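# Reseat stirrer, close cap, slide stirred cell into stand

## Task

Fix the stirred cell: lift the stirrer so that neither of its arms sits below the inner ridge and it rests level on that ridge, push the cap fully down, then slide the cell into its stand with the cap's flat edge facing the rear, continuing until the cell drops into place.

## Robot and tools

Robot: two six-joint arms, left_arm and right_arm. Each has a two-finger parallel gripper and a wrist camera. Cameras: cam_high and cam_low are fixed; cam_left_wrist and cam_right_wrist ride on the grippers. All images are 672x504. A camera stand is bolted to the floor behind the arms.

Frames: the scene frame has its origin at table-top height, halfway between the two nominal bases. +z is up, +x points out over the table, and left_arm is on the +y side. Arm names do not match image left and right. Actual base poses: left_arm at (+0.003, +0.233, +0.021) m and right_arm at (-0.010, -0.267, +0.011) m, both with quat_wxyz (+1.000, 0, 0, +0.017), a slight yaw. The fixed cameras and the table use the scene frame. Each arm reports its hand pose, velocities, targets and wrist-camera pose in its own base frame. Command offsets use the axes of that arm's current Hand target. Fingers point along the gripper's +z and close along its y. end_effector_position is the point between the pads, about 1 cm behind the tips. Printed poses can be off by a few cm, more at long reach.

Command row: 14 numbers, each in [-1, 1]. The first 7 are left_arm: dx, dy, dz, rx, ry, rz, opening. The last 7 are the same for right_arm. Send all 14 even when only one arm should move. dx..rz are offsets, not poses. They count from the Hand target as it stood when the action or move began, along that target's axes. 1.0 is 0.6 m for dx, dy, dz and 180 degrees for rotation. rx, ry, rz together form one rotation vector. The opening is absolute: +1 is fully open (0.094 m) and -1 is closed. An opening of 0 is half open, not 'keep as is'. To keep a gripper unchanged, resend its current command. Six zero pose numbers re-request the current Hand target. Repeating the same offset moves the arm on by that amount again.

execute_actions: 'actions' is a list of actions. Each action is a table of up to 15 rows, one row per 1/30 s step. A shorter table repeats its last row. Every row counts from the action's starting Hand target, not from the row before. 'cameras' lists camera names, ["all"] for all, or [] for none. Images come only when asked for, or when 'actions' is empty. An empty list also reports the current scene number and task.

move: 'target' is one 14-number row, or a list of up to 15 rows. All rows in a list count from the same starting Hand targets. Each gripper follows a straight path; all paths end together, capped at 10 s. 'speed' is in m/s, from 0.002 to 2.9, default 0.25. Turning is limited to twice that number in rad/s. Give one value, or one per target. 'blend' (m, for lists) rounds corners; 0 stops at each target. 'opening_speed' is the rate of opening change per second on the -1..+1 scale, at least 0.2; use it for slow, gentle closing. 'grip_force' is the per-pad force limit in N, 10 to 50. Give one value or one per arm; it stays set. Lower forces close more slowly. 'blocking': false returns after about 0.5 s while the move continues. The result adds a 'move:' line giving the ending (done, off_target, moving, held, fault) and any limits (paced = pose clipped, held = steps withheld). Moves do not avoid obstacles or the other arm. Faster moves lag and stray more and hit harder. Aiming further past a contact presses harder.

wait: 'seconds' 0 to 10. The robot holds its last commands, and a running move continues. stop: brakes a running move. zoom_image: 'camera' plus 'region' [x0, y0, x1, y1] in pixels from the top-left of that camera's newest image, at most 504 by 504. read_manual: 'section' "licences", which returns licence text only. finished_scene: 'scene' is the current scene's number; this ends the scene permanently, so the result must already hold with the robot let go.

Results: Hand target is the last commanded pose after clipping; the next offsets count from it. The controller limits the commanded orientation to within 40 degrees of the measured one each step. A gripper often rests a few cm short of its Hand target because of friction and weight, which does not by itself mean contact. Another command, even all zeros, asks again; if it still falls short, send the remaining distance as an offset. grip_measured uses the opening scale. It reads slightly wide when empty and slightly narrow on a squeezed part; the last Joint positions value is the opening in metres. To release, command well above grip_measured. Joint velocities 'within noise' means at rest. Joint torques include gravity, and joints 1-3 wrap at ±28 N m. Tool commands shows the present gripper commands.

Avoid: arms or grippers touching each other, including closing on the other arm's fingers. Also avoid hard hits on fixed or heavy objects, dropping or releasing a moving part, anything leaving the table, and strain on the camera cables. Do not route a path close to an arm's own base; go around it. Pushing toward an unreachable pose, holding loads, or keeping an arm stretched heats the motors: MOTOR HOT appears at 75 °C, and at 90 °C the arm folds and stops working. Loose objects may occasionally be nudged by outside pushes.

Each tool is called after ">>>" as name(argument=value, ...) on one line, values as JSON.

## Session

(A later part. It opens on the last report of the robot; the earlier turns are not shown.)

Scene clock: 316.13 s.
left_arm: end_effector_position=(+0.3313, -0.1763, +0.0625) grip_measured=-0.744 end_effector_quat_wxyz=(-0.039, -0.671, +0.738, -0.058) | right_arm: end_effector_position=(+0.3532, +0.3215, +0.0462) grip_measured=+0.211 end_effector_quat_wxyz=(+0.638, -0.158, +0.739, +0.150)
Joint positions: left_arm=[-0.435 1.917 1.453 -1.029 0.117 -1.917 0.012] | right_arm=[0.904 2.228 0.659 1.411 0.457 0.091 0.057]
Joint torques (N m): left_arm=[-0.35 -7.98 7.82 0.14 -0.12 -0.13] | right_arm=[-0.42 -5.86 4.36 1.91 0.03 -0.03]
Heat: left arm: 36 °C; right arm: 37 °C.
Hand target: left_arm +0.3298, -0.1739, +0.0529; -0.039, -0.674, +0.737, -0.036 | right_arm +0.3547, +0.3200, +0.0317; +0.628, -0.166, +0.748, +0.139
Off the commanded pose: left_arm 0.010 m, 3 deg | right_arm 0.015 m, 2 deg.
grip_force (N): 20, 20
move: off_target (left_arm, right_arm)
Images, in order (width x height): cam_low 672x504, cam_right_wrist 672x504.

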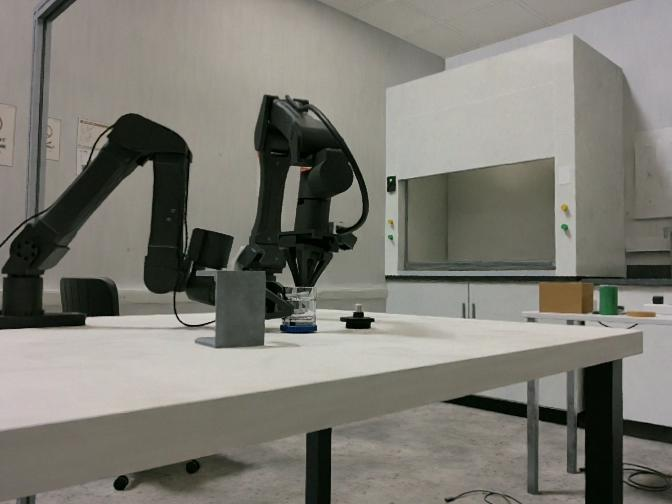

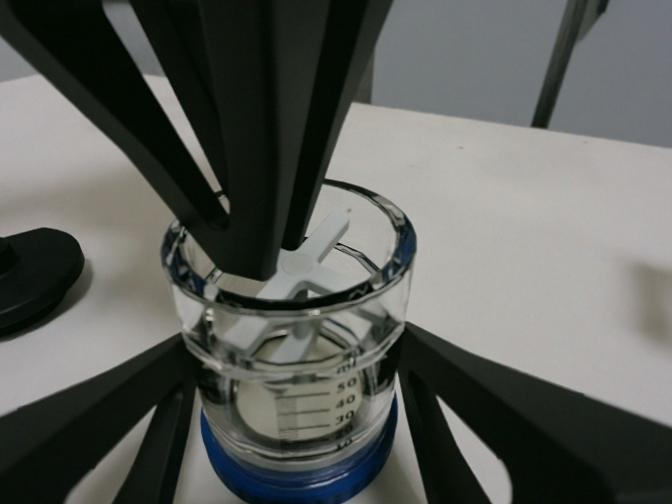

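>>> move(target=[0,0,0,0,0,0,-0.64,0,0,0,0,0,0,0.1], opening_speed=0.2, cameras=["cam_low","cam_right_wrist"])

>>> zoom_image(camera="cam_low", region=[260, 270, 340, 345])

>>> zoom_image(camera="cam_right_wrist", region=[150, 130, 430, 370])

Scene clock: 320.23 s.
left_arm: end_effector_position=(+0.3300, -0.1781, +0.0601) grip_measured=-0.644 end_effector_quat_wxyz=(-0.042, -0.670, +0.739, -0.056) | right_arm: end_effector_position=(+0.3531, +0.3216, +0.0462) grip_measured=+0.211 end_effector_quat_wxyz=(+0.638, -0.158, +0.739, +0.150)
Joint positions: left_arm=[-0.439 1.924 1.453 -1.029 0.121 -1.917 0.017] | right_arm=[0.904 2.228 0.659 1.411 0.456 0.091 0.057]
Joint torques (N m): left_arm=[-0.1 -8.58 7.82 0.14 -0.16 -0.14] | right_arm=[-0.43 -5.87 4.37 1.91 0.04 -0.04]
Heat: left arm: 35 °C; right arm: 37 °C.
Hand target: left_arm +0.3298, -0.1739, +0.0530; -0.039, -0.674, +0.736, -0.036 | right_arm +0.3547, +0.3200, +0.0317; +0.628, -0.166, +0.748, +0.140
Off the commanded pose: left_arm 0.008 m, 2 deg | right_arm 0.015 m, 2 deg.
grip_force (N): 20, 20
move: off_target (right_arm)
Images, in order (width x height): cam_low 672x504, cam_right_wrist 672x504.

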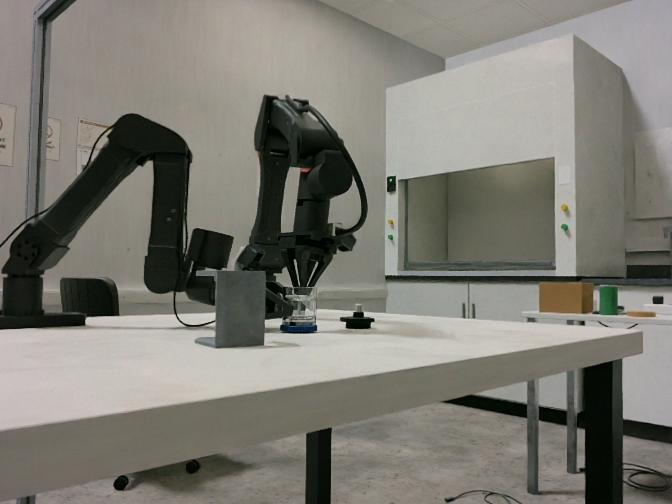

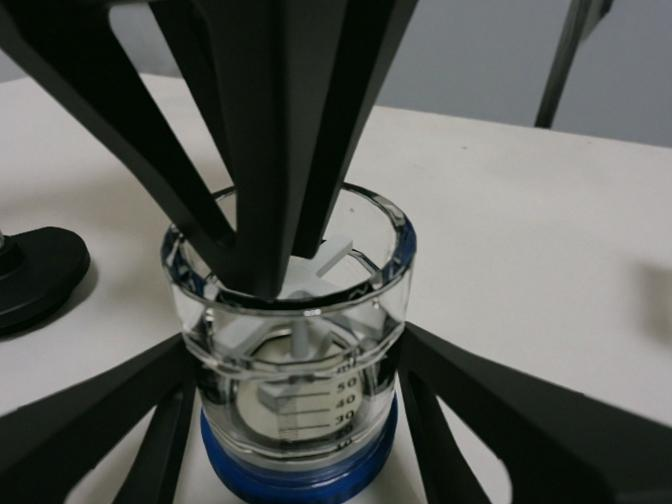

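Scaled by 6.300 from the camera's 672x504 image, which has a finer 960x720 frame.

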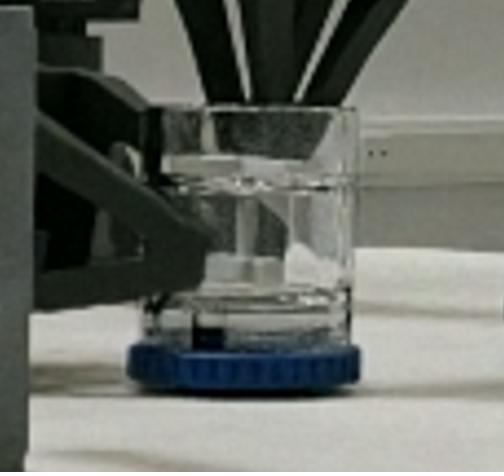

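Scaled by 1.800 from the camera's 672x504 image, which has a finer 960x720 frame.

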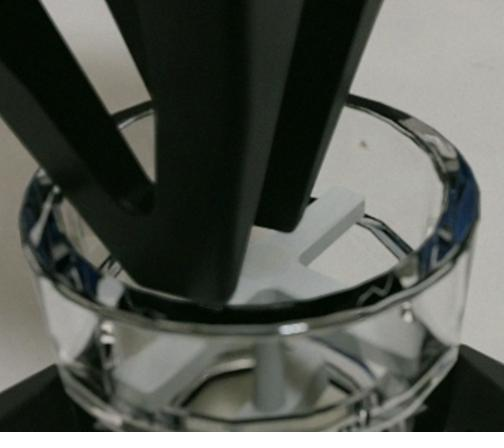

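Level on ridge. Retreat along the gripper axis.

>>> move(target=[0,0,-0.16,0,0,0,-0.64,0,0,0,0,0,0,0.1], speed=0.12, cameras=["cam_low","cam_right_wrist"])

>>> zoom_image(camera="cam_low", region=[260, 270, 340, 345])

>>> zoom_image(camera="cam_right_wrist", region=[150, 130, 430, 370])

Scene clock: 324.67 s.
left_arm: end_effector_position=(+0.3300, -0.1684, +0.1404) grip_measured=-0.643 end_effector_quat_wxyz=(-0.047, -0.674, +0.736, -0.037) | right_arm: end_effector_position=(+0.3531, +0.3217, +0.0462) grip_measured=+0.211 end_effector_quat_wxyz=(+0.638, -0.158, +0.739, +0.151)
Joint positions: left_arm=[-0.418 1.924 1.777 -1.393 0.116 -1.903 0.017] | right_arm=[0.904 2.228 0.659 1.411 0.456 0.091 0.057]
Joint torques (N m): left_arm=[0.47 -11.75 8.7 0.05 -0.1 0] | right_arm=[-0.44 -5.89 4.38 1.91 0.04 -0.03]
Heat: left arm: 35 °C; right arm: 37 °C.
Hand target: left_arm +0.3307, -0.1638, +0.1485; -0.039, -0.674, +0.737, -0.036 | right_arm +0.3547, +0.3200, +0.0317; +0.628, -0.166, +0.748, +0.140
Off the commanded pose: left_arm 0.009 m, 1 deg | right_arm 0.015 m, 2 deg.
grip_force (N): 20, 20
move: off_target (right_arm)
Images, in order (width x height): cam_low 672x504, cam_right_wrist 672x504.

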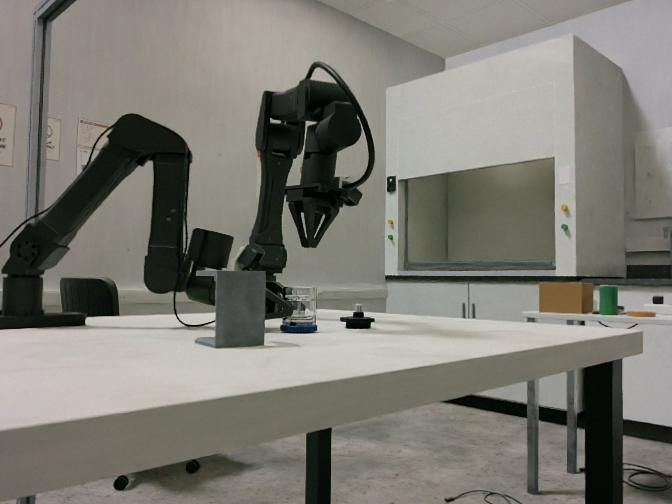

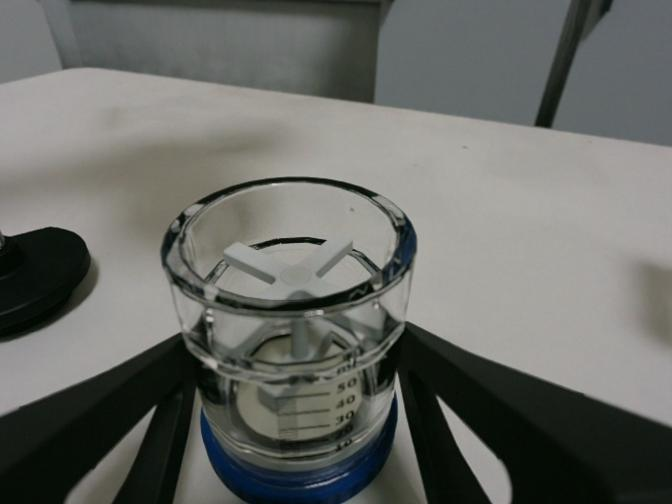

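Scaled by 6.300 from the camera's 672x504 image, which has a finer 960x720 frame.

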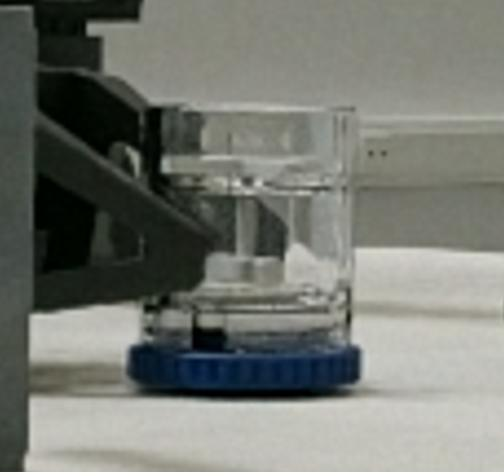

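Scaled by 1.800 from the camera's 672x504 image, which has a finer 960x720 frame.

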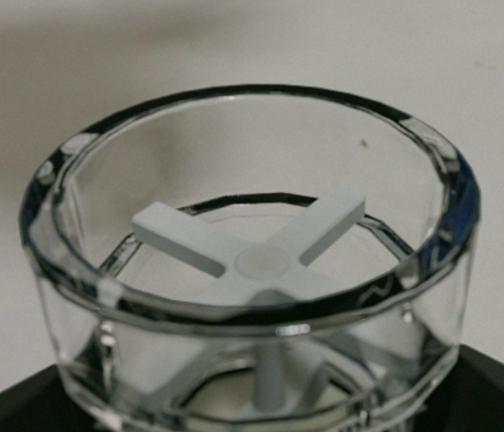

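>>> move(target=[[0,0,0,0,-0.034,0,-0.1,0,0,0,0,0,0,0.1]])

>>> move(target=[-0.1945,0.005,0.0,0,0,0.472,-0.1,0,0,0,0,0,0,0.1], cameras=["cam_left_wrist","cam_right_wrist"])

Scene clock: 332.93 s.
left_arm: end_effector_position=(+0.3297, -0.1664, +0.1495) grip_measured=-0.103 end_effector_quat_wxyz=(-0.004, -0.672, +0.740, -0.014) | right_arm: end_effector_position=(+0.3531, +0.3217, +0.0462) grip_measured=+0.211 end_effector_quat_wxyz=(+0.638, -0.158, +0.739, +0.151)
Joint positions: left_arm=[-0.462 1.934 1.832 -1.445 0.017 -1.936 0.042] | right_arm=[0.904 2.228 0.659 1.411 0.456 0.091 0.057]
Joint torques (N m): left_arm=[-0.03 -9.36 8.91 -0.07 -0.16 -0.21] | right_arm=[-0.47 -5.87 4.36 1.91 0.05 -0.03]
Heat: left arm: 36 °C; right arm: 37 °C.
Hand target: left_arm +0.3307, -0.1638, +0.1484; +0.000, -0.675, +0.738, +0.000 | right_arm +0.3547, +0.3200, +0.0317; +0.628, -0.166, +0.748, +0.140
Off the commanded pose: left_arm 0.003 m, 2 deg | right_arm 0.015 m, 2 deg.
grip_force (N): 20, 20
move: off_target (right_arm)

Scene clock: 336.73 s.
left_arm: end_effector_position=(+0.3379, -0.0494, +0.1365) grip_measured=-0.103 end_effector_quat_wxyz=(-0.023, -0.003, +1.000, +0.001) | right_arm: end_effector_position=(+0.3531, +0.3217, +0.0462) grip_measured=+0.211 end_effector_quat_wxyz=(+0.638, -0.158, +0.739, +0.151)
Joint positions: left_arm=[-0.146 1.885 1.713 -1.445 0.005 -0.152 0.042] | right_arm=[0.904 2.228 0.659 1.411 0.456 0.091 0.057]
Joint torques (N m): left_arm=[0.36 -14.82 5.81 0.25 -0.06 0] | right_arm=[-0.43 -5.85 4.37 1.91 0.05 -0.04]
Heat: left arm: 36 °C; right arm: 37 °C.
Hand target: left_arm +0.3380, -0.0472, +0.1484; +0.000, +0.000, +1.000, +0.000 | right_arm +0.3547, +0.3200, +0.0317; +0.628, -0.166, +0.748, +0.140
Off the commanded pose: left_arm 0.012 m, 3 deg | right_arm 0.015 m, 2 deg.
grip_force (N): 20, 20
move: off_target (left_arm, right_arm)
Images, in order (width x height): cam_left_wrist 672x504, cam_right_wrist 672x504.

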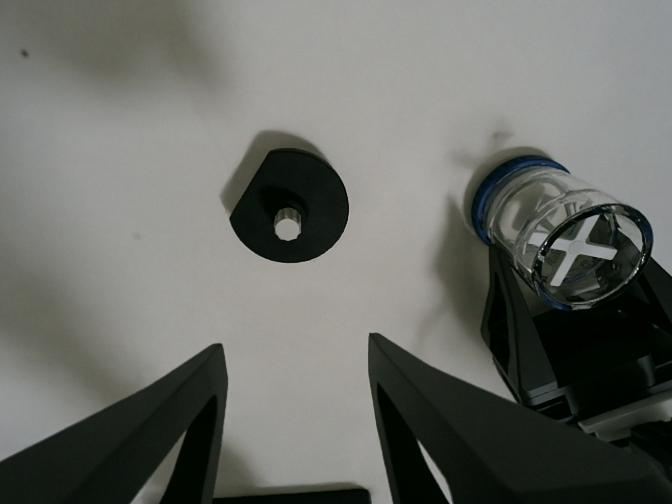

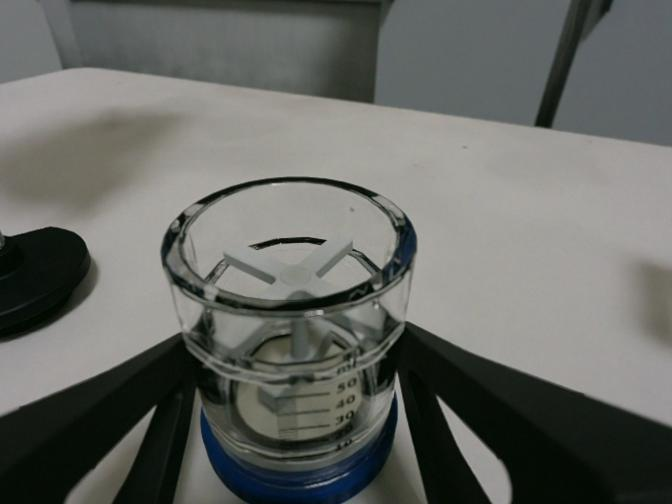

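>>> move(target=[0.0,0,0.16,0,0,0,-0.1,0,0,0,0,0,0,0.1], speed=0.15, cameras=["cam_left_wrist","cam_low"])

Scene clock: 349.10 s.
left_arm: end_effector_position=(+0.3352, -0.0490, +0.0545) grip_measured=-0.103 end_effector_quat_wxyz=(-0.006, -0.003, +1.000, -0.002) | right_arm: end_effector_position=(+0.3531, +0.3217, +0.0462) grip_measured=+0.211 end_effector_quat_wxyz=(+0.638, -0.158, +0.739, +0.151)
Joint positions: left_arm=[-0.146 1.872 1.369 -1.08 0.005 -0.151 0.042] | right_arm=[0.904 2.228 0.659 1.411 0.456 0.091 0.057]
Joint torques (N m): left_arm=[0.34 -10.47 5.72 0.42 -0.06 0.04] | right_arm=[-0.44 -5.89 4.38 1.91 0.04 -0.03]
Heat: left arm: 40 °C; right arm: 37 °C.
Hand target: left_arm +0.3381, -0.0472, +0.0525; +0.000, +0.000, +1.000, +0.000 | right_arm +0.3547, +0.3200, +0.0317; +0.628, -0.166, +0.748, +0.140
Off the commanded pose: left_arm 0.004 m, 1 deg | right_arm 0.015 m, 2 deg.
grip_force (N): 20, 20
move: off_target (right_arm)
Images, in order (width x height): cam_low 672x504, cam_left_wrist 672x504.

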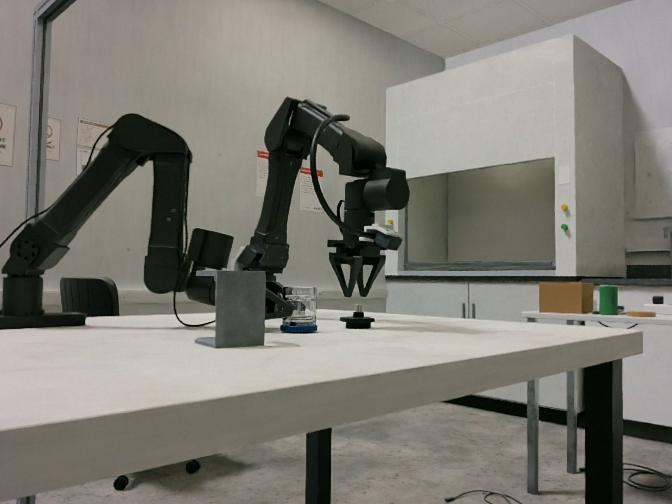

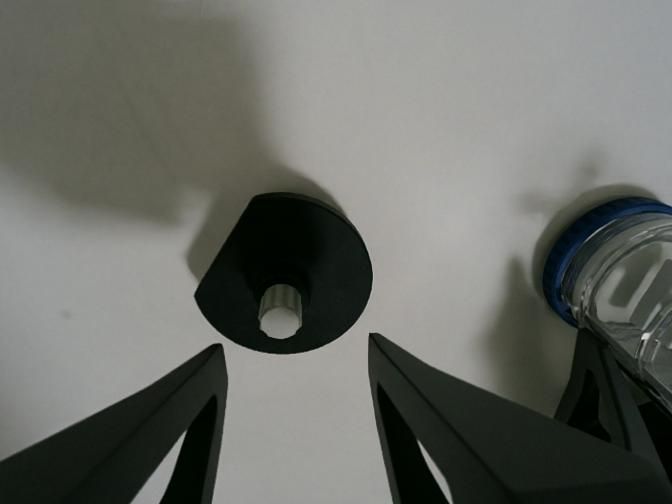

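>>> move(target=[0.0,0.007,0.03,0,0,0,-0.1,0,0,0,0,0,0,0.1], speed=0.1, cameras=["cam_left_wrist"])

Scene clock: 354.80 s.
left_arm: end_effector_position=(+0.3366, -0.0454, +0.0424) grip_measured=-0.103 end_effector_quat_wxyz=(+0.003, -0.002, +1.000, -0.003) | right_arm: end_effector_position=(+0.3531, +0.3217, +0.0462) grip_measured=+0.211 end_effector_quat_wxyz=(+0.638, -0.158, +0.739, +0.151)
Joint positions: left_arm=[-0.134 1.872 1.319 -1.011 0.005 -0.139 0.042] | right_arm=[0.904 2.228 0.659 1.411 0.456 0.091 0.057]
Joint torques (N m): left_arm=[0.5 -8.81 5.7 0.49 -0.07 0.01] | right_arm=[-0.43 -5.87 4.38 1.91 0.04 -0.04]
Heat: left arm: 38 °C; right arm: 37 °C.
Hand target: left_arm +0.3381, -0.0431, +0.0345; +0.000, +0.000, +1.000, +0.000 | right_arm +0.3547, +0.3200, +0.0317; +0.628, -0.166, +0.748, +0.140
Off the commanded pose: left_arm 0.008 m, 1 deg | right_arm 0.015 m, 2 deg.
grip_force (N): 20, 20
move: off_target (right_arm)
Images, in order (width x height): cam_left_wrist 672x504.

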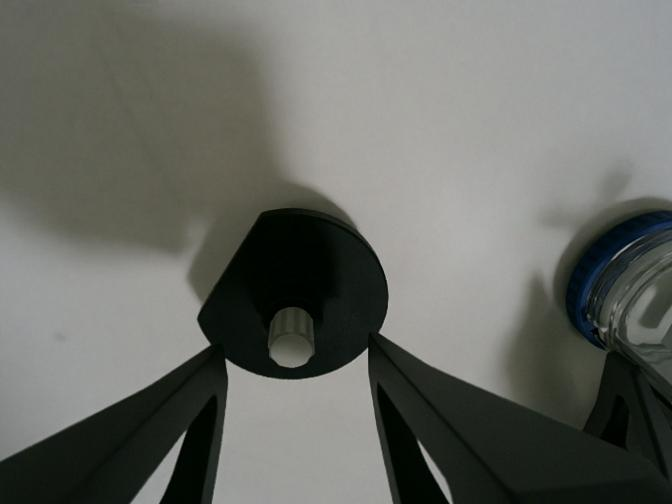

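>>> move(target=[0.0,0.002,0.034,0,0,0,-0.1,0,0,0,0,0,0,0.1], speed=0.1, cameras=["cam_left_wrist"])

Scene clock: 358.37 s.
left_arm: end_effector_position=(+0.3365, -0.0444, +0.0217) grip_measured=-0.103 end_effector_quat_wxyz=(+0.002, -0.002, +1.000, -0.003) | right_arm: end_effector_position=(+0.3531, +0.3217, +0.0462) grip_measured=+0.211 end_effector_quat_wxyz=(+0.638, -0.158, +0.739, +0.151)
Joint positions: left_arm=[-0.131 1.9 1.268 -0.935 0.005 -0.135 0.042] | right_arm=[0.904 2.228 0.659 1.411 0.456 0.091 0.057]
Joint torques (N m): left_arm=[0.5 -8.88 5.6 0.43 -0.07 0.04] | right_arm=[-0.42 -5.85 4.38 1.91 0.04 -0.04]
Heat: left arm: 37 °C; right arm: 37 °C.
Hand target: left_arm +0.3379, -0.0418, +0.0140; +0.000, +0.000, +1.000, +0.000 | right_arm +0.3547, +0.3200, +0.0317; +0.628, -0.166, +0.748, +0.140
Off the commanded pose: left_arm 0.008 m, 0 deg | right_arm 0.015 m, 2 deg.
grip_force (N): 20, 20
move: off_target (right_arm)
Images, in order (width x height): cam_left_wrist 672x504.

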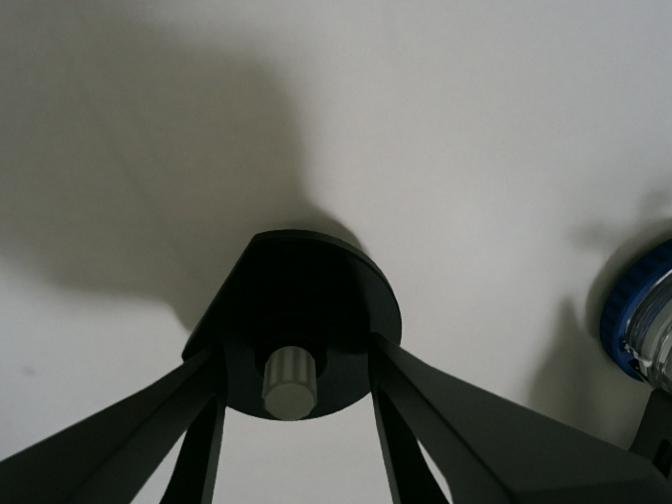

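>>> move(target=[0.0,0,0,0,0,0,-0.85,0,0,0,0,0,0,0.1], grip_force=[35,20], opening_speed=0.4, cameras=["cam_left_wrist"])

Scene clock: 362.27 s.
left_arm: end_effector_position=(+0.3367, -0.0444, +0.0217) grip_measured=-0.583 end_effector_quat_wxyz=(+0.002, -0.002, +1.000, -0.003) | right_arm: end_effector_position=(+0.3531, +0.3217, +0.0462) grip_measured=+0.211 end_effector_quat_wxyz=(+0.638, -0.158, +0.739, +0.151)
Joint positions: left_arm=[-0.131 1.9 1.268 -0.934 0.005 -0.135 0.02] | right_arm=[0.904 2.228 0.659 1.411 0.456 0.091 0.057]
Joint torques (N m): left_arm=[0.47 -8.79 5.65 0.45 -0.06 0.05] | right_arm=[-0.44 -5.89 4.38 1.91 0.05 -0.03]
Heat: left arm: 36 °C; right arm: 37 °C.
Hand target: left_arm +0.3380, -0.0418, +0.0140; +0.000, +0.000, +1.000, +0.000 | right_arm +0.3547, +0.3200, +0.0317; +0.628, -0.166, +0.748, +0.140
Off the commanded pose: left_arm 0.008 m, 0 deg | right_arm 0.015 m, 2 deg.
grip_force (N): 35, 20
move: off_target (right_arm)
Images, in order (width x height): cam_left_wrist 672x504.

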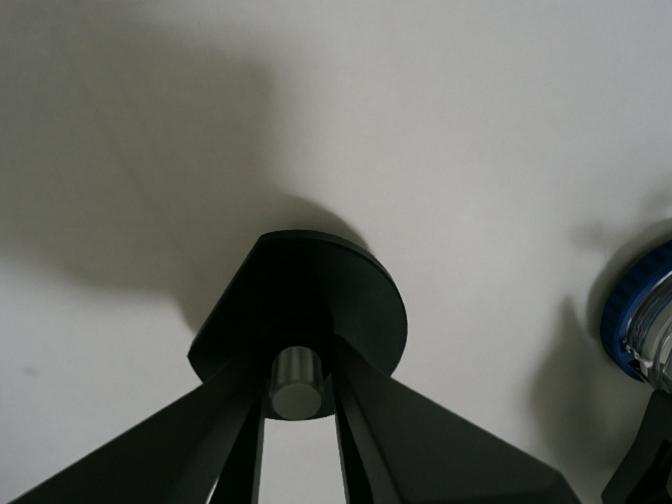

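>>> move(target=[[0,0,-0.2,0,0,0,-0.85,0,0,0,0,0,0,0.1],[0.0125,-0.2415,-0.2,0,0,0.178,-0.85,0,0,0,0,0,0,0.1]], speed=0.15, cameras=["cam_left_wrist","cam_right_wrist","cam_low"])

Scene clock: 374.70 s.
left_arm: end_effector_position=(+0.3280, -0.1866, +0.1337) grip_measured=-0.584 end_effector_quat_wxyz=(+0.005, +0.272, +0.962, -0.003) | right_arm: end_effector_position=(+0.3531, +0.3217, +0.0462) grip_measured=+0.211 end_effector_quat_wxyz=(+0.638, -0.158, +0.739, +0.151)
Joint positions: left_arm=[-0.518 1.974 1.824 -1.41 0.004 0.033 0.02] | right_arm=[0.904 2.228 0.659 1.411 0.456 0.091 0.057]
Joint torques (N m): left_arm=[0.17 -9.89 9.22 0 -0.05 0.03] | right_arm=[-0.47 -5.87 4.36 1.91 0.04 -0.03]
Heat: left arm: 35 °C; right arm: 37 °C.
Hand target: left_arm +0.3304, -0.1868, +0.1340; +0.000, +0.276, +0.961, +0.000 | right_arm +0.3547, +0.3200, +0.0317; +0.628, -0.166, +0.748, +0.140
Off the commanded pose: left_arm 0.003 m, 1 deg | right_arm 0.015 m, 2 deg.
grip_force (N): 35, 20
move: off_target (right_arm)
Images, in order (width x height): cam_low 672x504, cam_left_wrist 672x504, cam_right_wrist 672x504.

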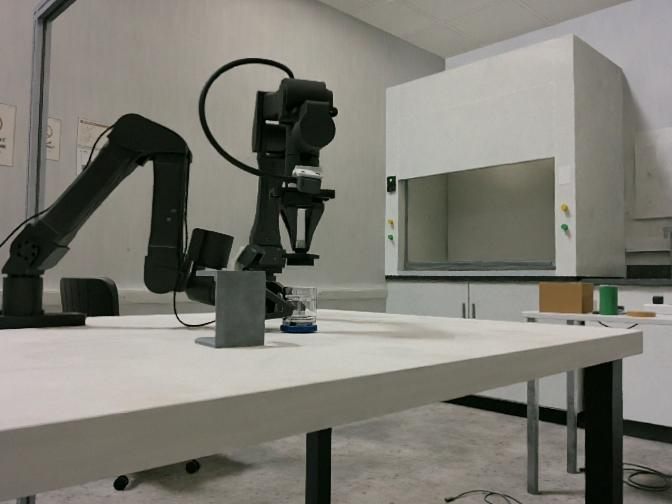

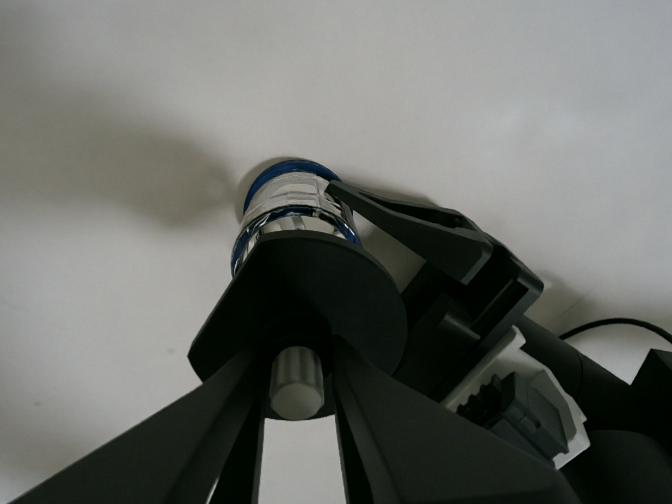

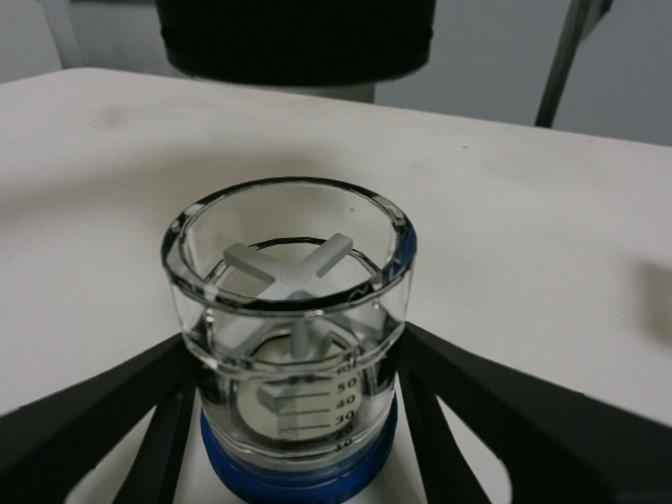

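>>> move(target=[0,0,0.045,0,0,0,-0.85,0,0,0,0,0,0,0.1], speed=0.1, cameras=["cam_left_wrist","cam_right_wrist","cam_low"])

>>> zoom_image(camera="cam_low", region=[260, 250, 340, 345])

Scene clock: 381.93 s.
left_arm: end_effector_position=(+0.3269, -0.1860, +0.1143) grip_measured=-0.584 end_effector_quat_wxyz=(+0.001, +0.272, +0.962, -0.002) | right_arm: end_effector_position=(+0.3531, +0.3217, +0.0462) grip_measured=+0.211 end_effector_quat_wxyz=(+0.638, -0.158, +0.739, +0.151)
Joint positions: left_arm=[-0.518 1.974 1.747 -1.341 0.004 0.033 0.02] | right_arm=[0.904 2.228 0.659 1.411 0.456 0.091 0.057]
Joint torques (N m): left_arm=[0.1 -10.29 6.2 0.43 -0.06 0.04] | right_arm=[-0.46 -5.89 4.36 1.92 0.05 -0.03]
Heat: left arm: 35 °C; right arm: 37 °C.
Hand target: left_arm +0.3304, -0.1868, +0.1070; +0.000, +0.276, +0.961, +0.000 | right_arm +0.3547, +0.3200, +0.0317; +0.628, -0.166, +0.748, +0.140
Off the commanded pose: left_arm 0.008 m, 1 deg | right_arm 0.015 m, 2 deg.
grip_force (N): 35, 20
move: off_target (right_arm)
Images, in order (width x height): cam_low 672x504, cam_left_wrist 672x504, cam_right_wrist 672x504.

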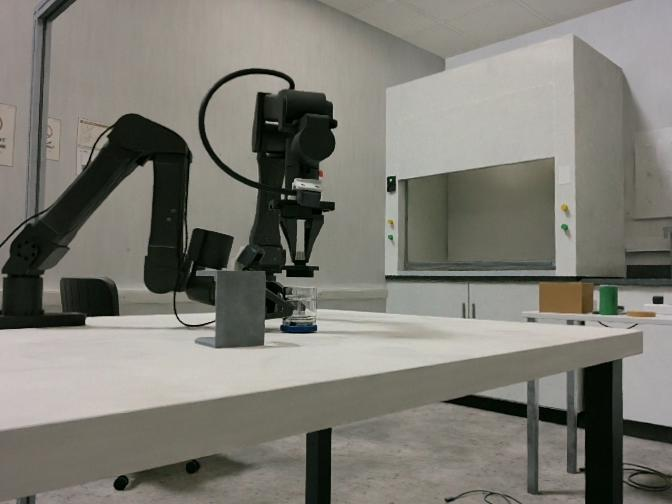

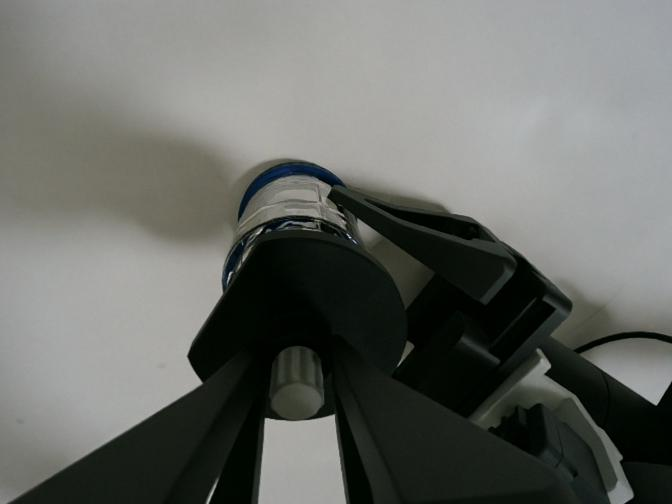

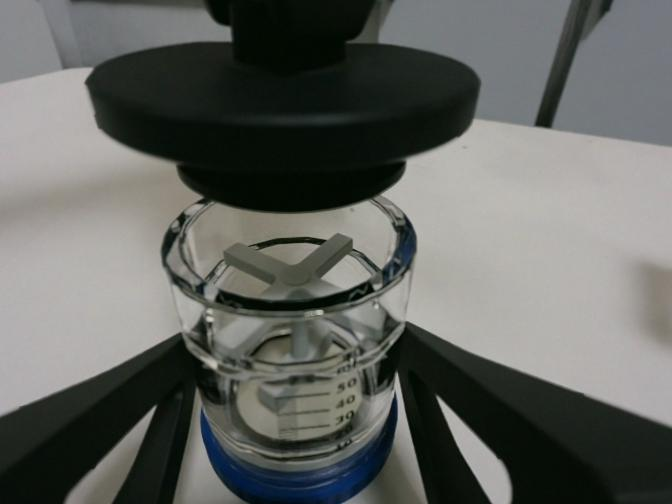

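Scaled by 5.305 from the camera's 672x504 image, which has a finer 960x720 frame.

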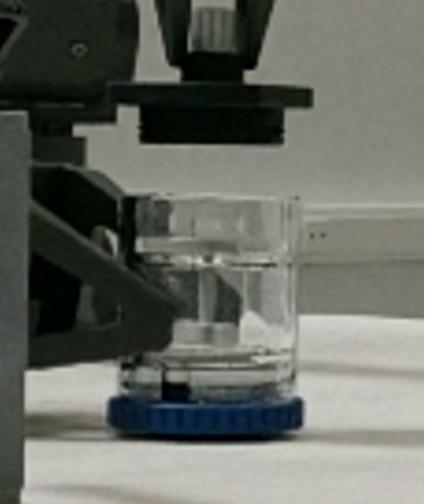

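>>> move(target=[0,0,0.022,0,0,0,-0.85,0,0,0,0,0,0,0.1], speed=0.08, cameras=["cam_right_wrist","cam_low"])

>>> zoom_image(camera="cam_low", region=[260, 250, 340, 345])

>>> zoom_image(camera="cam_right_wrist", region=[80, 60, 500, 330])

Scene clock: 396.83 s.
left_arm: end_effector_position=(+0.3275, -0.1863, +0.1021) grip_measured=-0.584 end_effector_quat_wxyz=(+0.002, +0.272, +0.962, -0.003) | right_arm: end_effector_position=(+0.3531, +0.3217, +0.0462) grip_measured=+0.211 end_effector_quat_wxyz=(+0.638, -0.158, +0.739, +0.151)
Joint positions: left_arm=[-0.518 1.974 1.698 -1.29 0.004 0.033 0.02] | right_arm=[0.904 2.228 0.659 1.411 0.456 0.091 0.057]
Joint torques (N m): left_arm=[0.03 -10.1 6.01 0.38 -0.04 0.05] | right_arm=[-0.46 -5.9 4.38 1.91 0.03 -0.04]
Heat: left arm: 34 °C; right arm: 38 °C.
Hand target: left_arm +0.3304, -0.1868, +0.0939; +0.000, +0.276, +0.961, +0.000 | right_arm +0.3547, +0.3200, +0.0317; +0.628, -0.166, +0.748, +0.140
Off the commanded pose: left_arm 0.009 m, 1 deg | right_arm 0.015 m, 2 deg.
grip_force (N): 35, 20
move: off_target (right_arm)
Images, in order (width x height): cam_low 672x504, cam_right_wrist 672x504.

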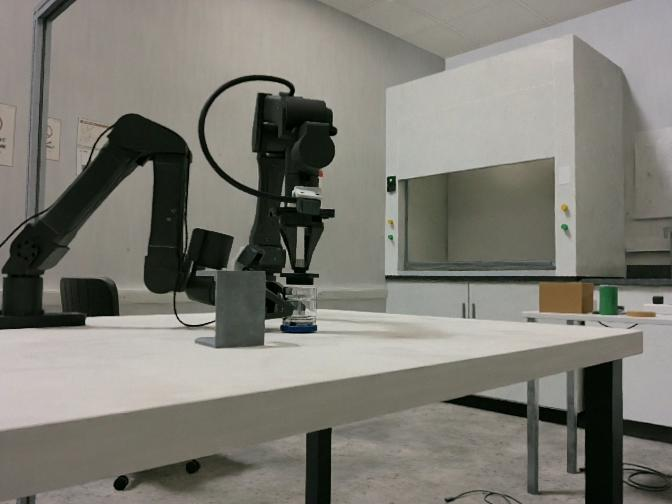

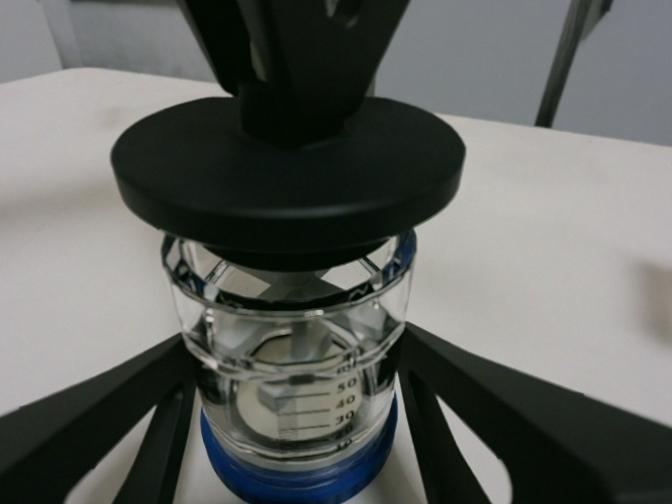

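Scaled by 5.305 from the camera's 672x504 image, which has a finer 960x720 frame.

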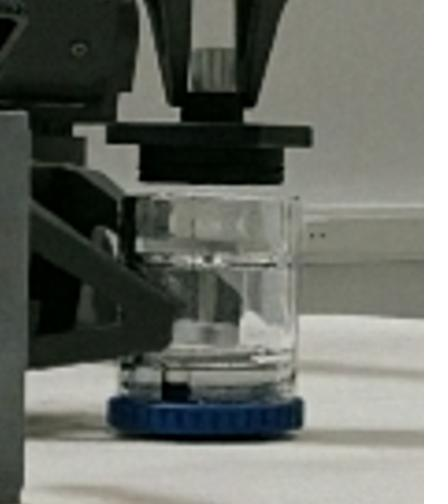

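Scaled by 1.200 from the camera's 672x504 image, which has a finer 960x720 frame.

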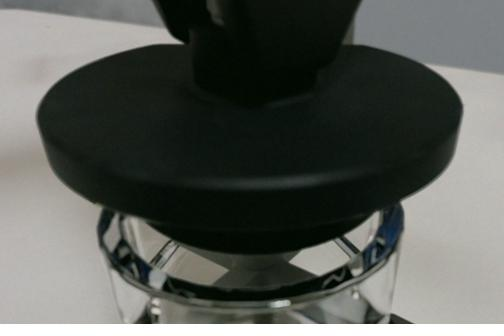

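>>> move(target=[0.0021,-0.0013,0.009,0,0,0,-0.85,0,0,0,0,0,0,0.1], speed=0.08, cameras=["cam_right_wrist","cam_low"])

>>> zoom_image(camera="cam_low", region=[260, 250, 340, 345])

>>> zoom_image(camera="cam_right_wrist", region=[80, 60, 500, 330])

Scene clock: 403.37 s.
left_arm: end_effector_position=(+0.3267, -0.1858, +0.0957) grip_measured=-0.584 end_effector_quat_wxyz=(+0.001, +0.272, +0.962, -0.002) | right_arm: end_effector_position=(+0.3531, +0.3217, +0.0462) grip_measured=+0.211 end_effector_quat_wxyz=(+0.638, -0.158, +0.739, +0.151)
Joint positions: left_arm=[-0.518 1.974 1.673 -1.267 0.004 0.033 0.02] | right_arm=[0.904 2.228 0.659 1.411 0.456 0.091 0.057]
Joint torques (N m): left_arm=[-0.06 -10.4 5.96 0.45 -0.05 0.02] | right_arm=[-0.46 -5.87 4.36 1.92 0.04 -0.04]
Heat: left arm: 34 °C; right arm: 38 °C.
Hand target: left_arm +0.3290, -0.1868, +0.0885; +0.000, +0.276, +0.961, +0.000 | right_arm +0.3547, +0.3200, +0.0317; +0.628, -0.166, +0.748, +0.140
Off the commanded pose: left_arm 0.008 m, 1 deg | right_arm 0.015 m, 2 deg.
grip_force (N): 35, 20
move: off_target (right_arm)
Images, in order (width x height): cam_low 672x504, cam_right_wrist 672x504.

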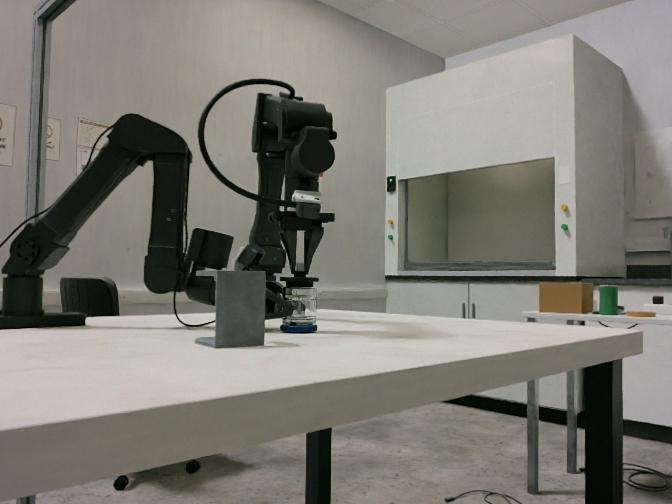

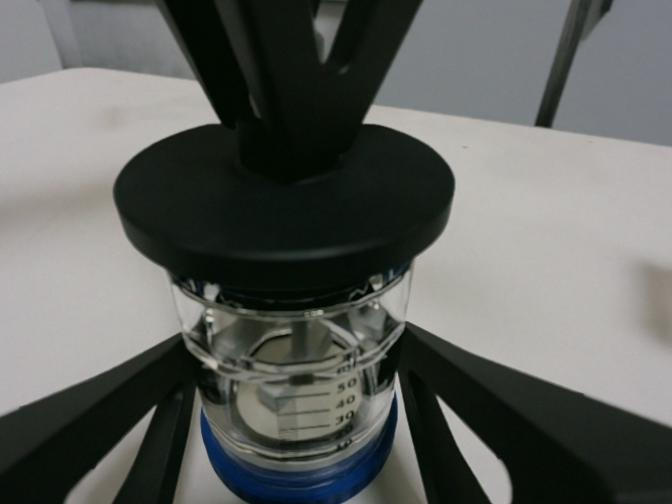

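Scaled by 5.305 from the camera's 672x504 image, which has a finer 960x720 frame.

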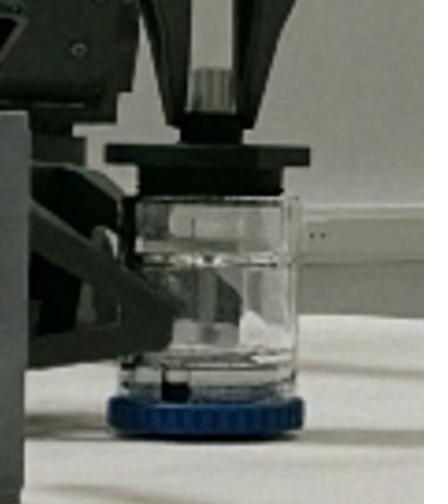

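Scaled by 1.200 from the camera's 672x504 image, which has a finer 960x720 frame.

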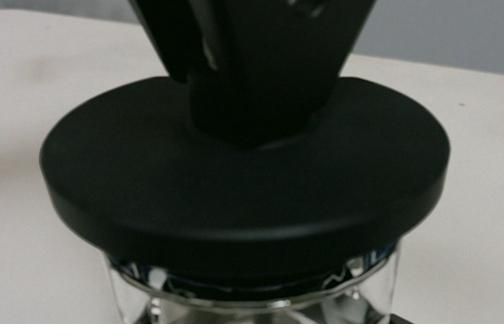

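>>> move(target=[0,-0.001,0.008,0,0,0,-0.85,0,0,0,0,0,0,0.1], speed=0.08, cameras=["cam_right_wrist","cam_low"])

>>> zoom_image(camera="cam_low", region=[260, 250, 340, 345])

>>> zoom_image(camera="cam_right_wrist", region=[80, 60, 500, 330])

Scene clock: 407.23 s.
left_arm: end_effector_position=(+0.3270, -0.1860, +0.0933) grip_measured=-0.584 end_effector_quat_wxyz=(+0.002, +0.272, +0.962, -0.003) | right_arm: end_effector_position=(+0.3531, +0.3217, +0.0462) grip_measured=+0.211 end_effector_quat_wxyz=(+0.638, -0.158, +0.739, +0.151)
Joint positions: left_arm=[-0.518 1.974 1.663 -1.255 0.004 0.033 0.02] | right_arm=[0.904 2.228 0.659 1.411 0.456 0.091 0.057]
Joint torques (N m): left_arm=[-0.25 -10.24 5.45 0.5 -0.04 0.01] | right_arm=[-0.44 -5.86 4.38 1.91 0.04 -0.03]
Heat: left arm: 34 °C; right arm: 38 °C.
Hand target: left_arm +0.3287, -0.1873, +0.0837; +0.000, +0.276, +0.961, +0.000 | right_arm +0.3547, +0.3200, +0.0317; +0.628, -0.166, +0.748, +0.140
Off the commanded pose: left_arm 0.010 m, 1 deg | right_arm 0.015 m, 2 deg.
grip_force (N): 35, 20
move: off_target (right_arm)
Images, in order (width x height): cam_low 672x504, cam_right_wrist 672x504.

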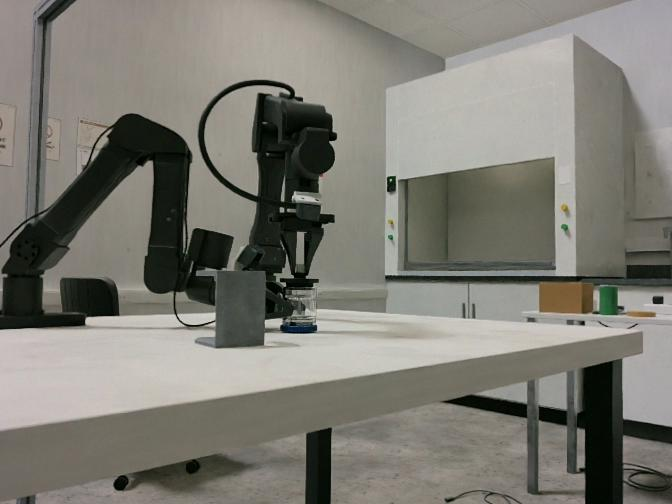

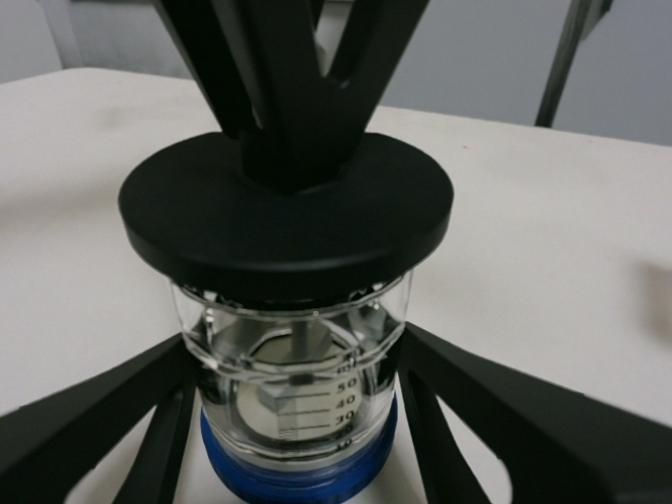

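Scaled by 5.305 from the camera's 672x504 image, which has a finer 960x720 frame.

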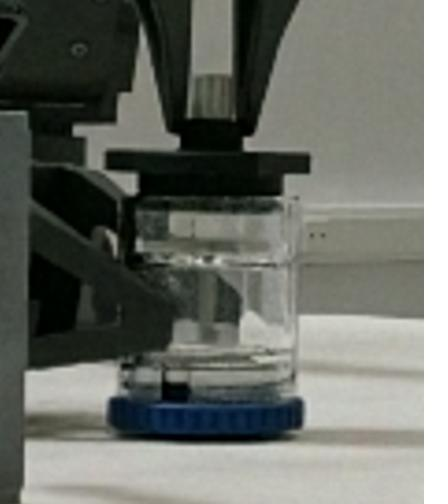

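Scaled by 1.200 from the camera's 672x504 image, which has a finer 960x720 frame.

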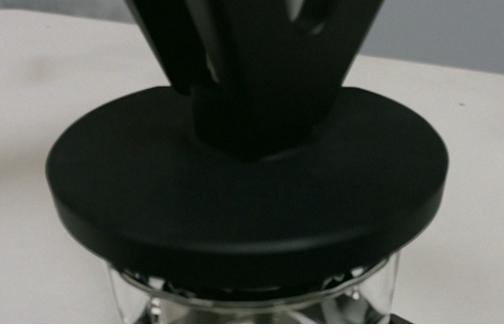

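Entering (.0933). Continue pushing.

>>> move(target=[0,0,0.012,0,0,0,-0.85,0,0,0,0,0,0,0.1], speed=0.06)

>>> move(target=[0,0,0.01,0,0,0,-0.85,0,0,0,0,0,0,0.1], speed=0.06, cameras=["cam_right_wrist","cam_low"])

>>> zoom_image(camera="cam_low", region=[260, 250, 340, 345])

Scene clock: 412.47 s.
left_arm: end_effector_position=(+0.3272, -0.1862, +0.0915) grip_measured=-0.584 end_effector_quat_wxyz=(+0.003, +0.272, +0.962, -0.003) | right_arm: end_effector_position=(+0.3531, +0.3217, +0.0462) grip_measured=+0.211 end_effector_quat_wxyz=(+0.638, -0.158, +0.739, +0.151)
Joint positions: left_arm=[-0.518 1.974 1.656 -1.247 0.004 0.033 0.02] | right_arm=[0.904 2.228 0.659 1.411 0.456 0.091 0.057]
Joint torques (N m): left_arm=[-0.24 -10.09 4.07 0.74 -0.04 0.01] | right_arm=[-0.46 -5.87 4.34 1.91 0.05 -0.03]
Heat: left arm: 34 °C; right arm: 38 °C.
Hand target: left_arm +0.3287, -0.1873, +0.0765; +0.000, +0.276, +0.961, +0.000 | right_arm +0.3547, +0.3200, +0.0317; +0.628, -0.166, +0.748, +0.139
Off the commanded pose: left_arm 0.015 m, 1 deg | right_arm 0.015 m, 2 deg.
grip_force (N): 35, 20
move: off_target (left_arm, right_arm)

Scene clock: 413.17 s.
left_arm: end_effector_position=(+0.3271, -0.1860, +0.0858) grip_measured=-0.584 end_effector_quat_wxyz=(+0.003, +0.272, +0.962, -0.003) | right_arm: end_effector_position=(+0.3531, +0.3217, +0.0462) grip_measured=+0.211 end_effector_quat_wxyz=(+0.638, -0.158, +0.739, +0.151)
Joint positions: left_arm=[-0.518 1.974 1.633 -1.223 0.004 0.033 0.02] | right_arm=[0.904 2.228 0.659 1.411 0.456 0.091 0.057]
Joint torques (N m): left_arm=[-0.27 -9.76 4.25 0.73 -0.05 0.02] | right_arm=[-0.46 -5.87 4.37 1.91 0.04 -0.04]
Heat: left arm: 34 °C; right arm: 38 °C.
Hand target: left_arm +0.3287, -0.1873, +0.0705; +0.000, +0.276, +0.961, +0.000 | right_arm +0.3547, +0.3200, +0.0317; +0.628, -0.166, +0.748, +0.139
Off the commanded pose: left_arm 0.015 m, 1 deg | right_arm 0.015 m, 2 deg.
grip_force (N): 35, 20
move: off_target (left_arm, right_arm)
Images, in order (width x height): cam_low 672x504, cam_right_wrist 672x504.

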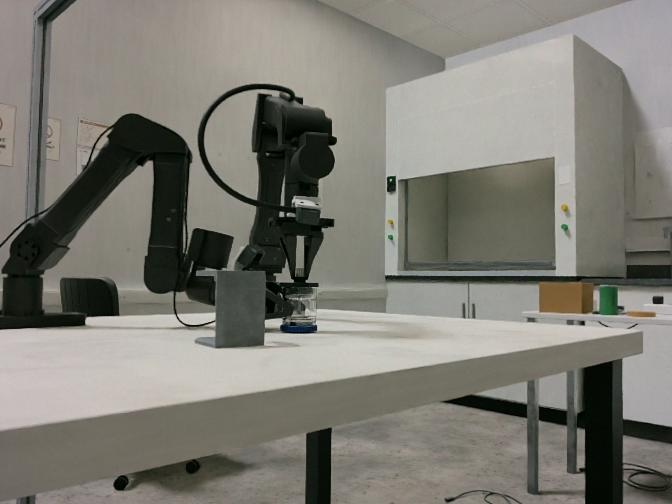

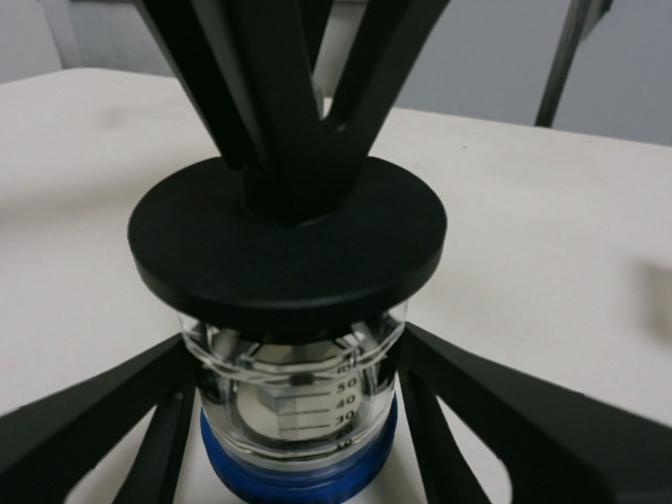

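Scaled by 5.305 from the camera's 672x504 image, which has a finer 960x720 frame.

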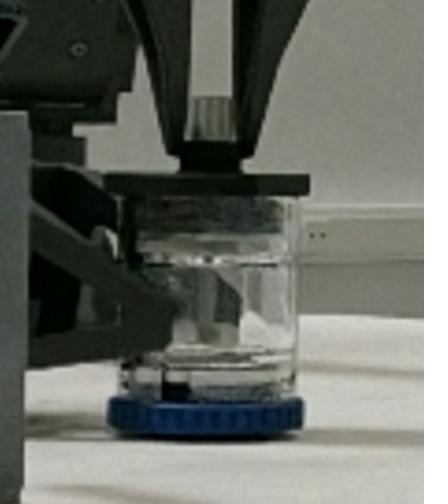

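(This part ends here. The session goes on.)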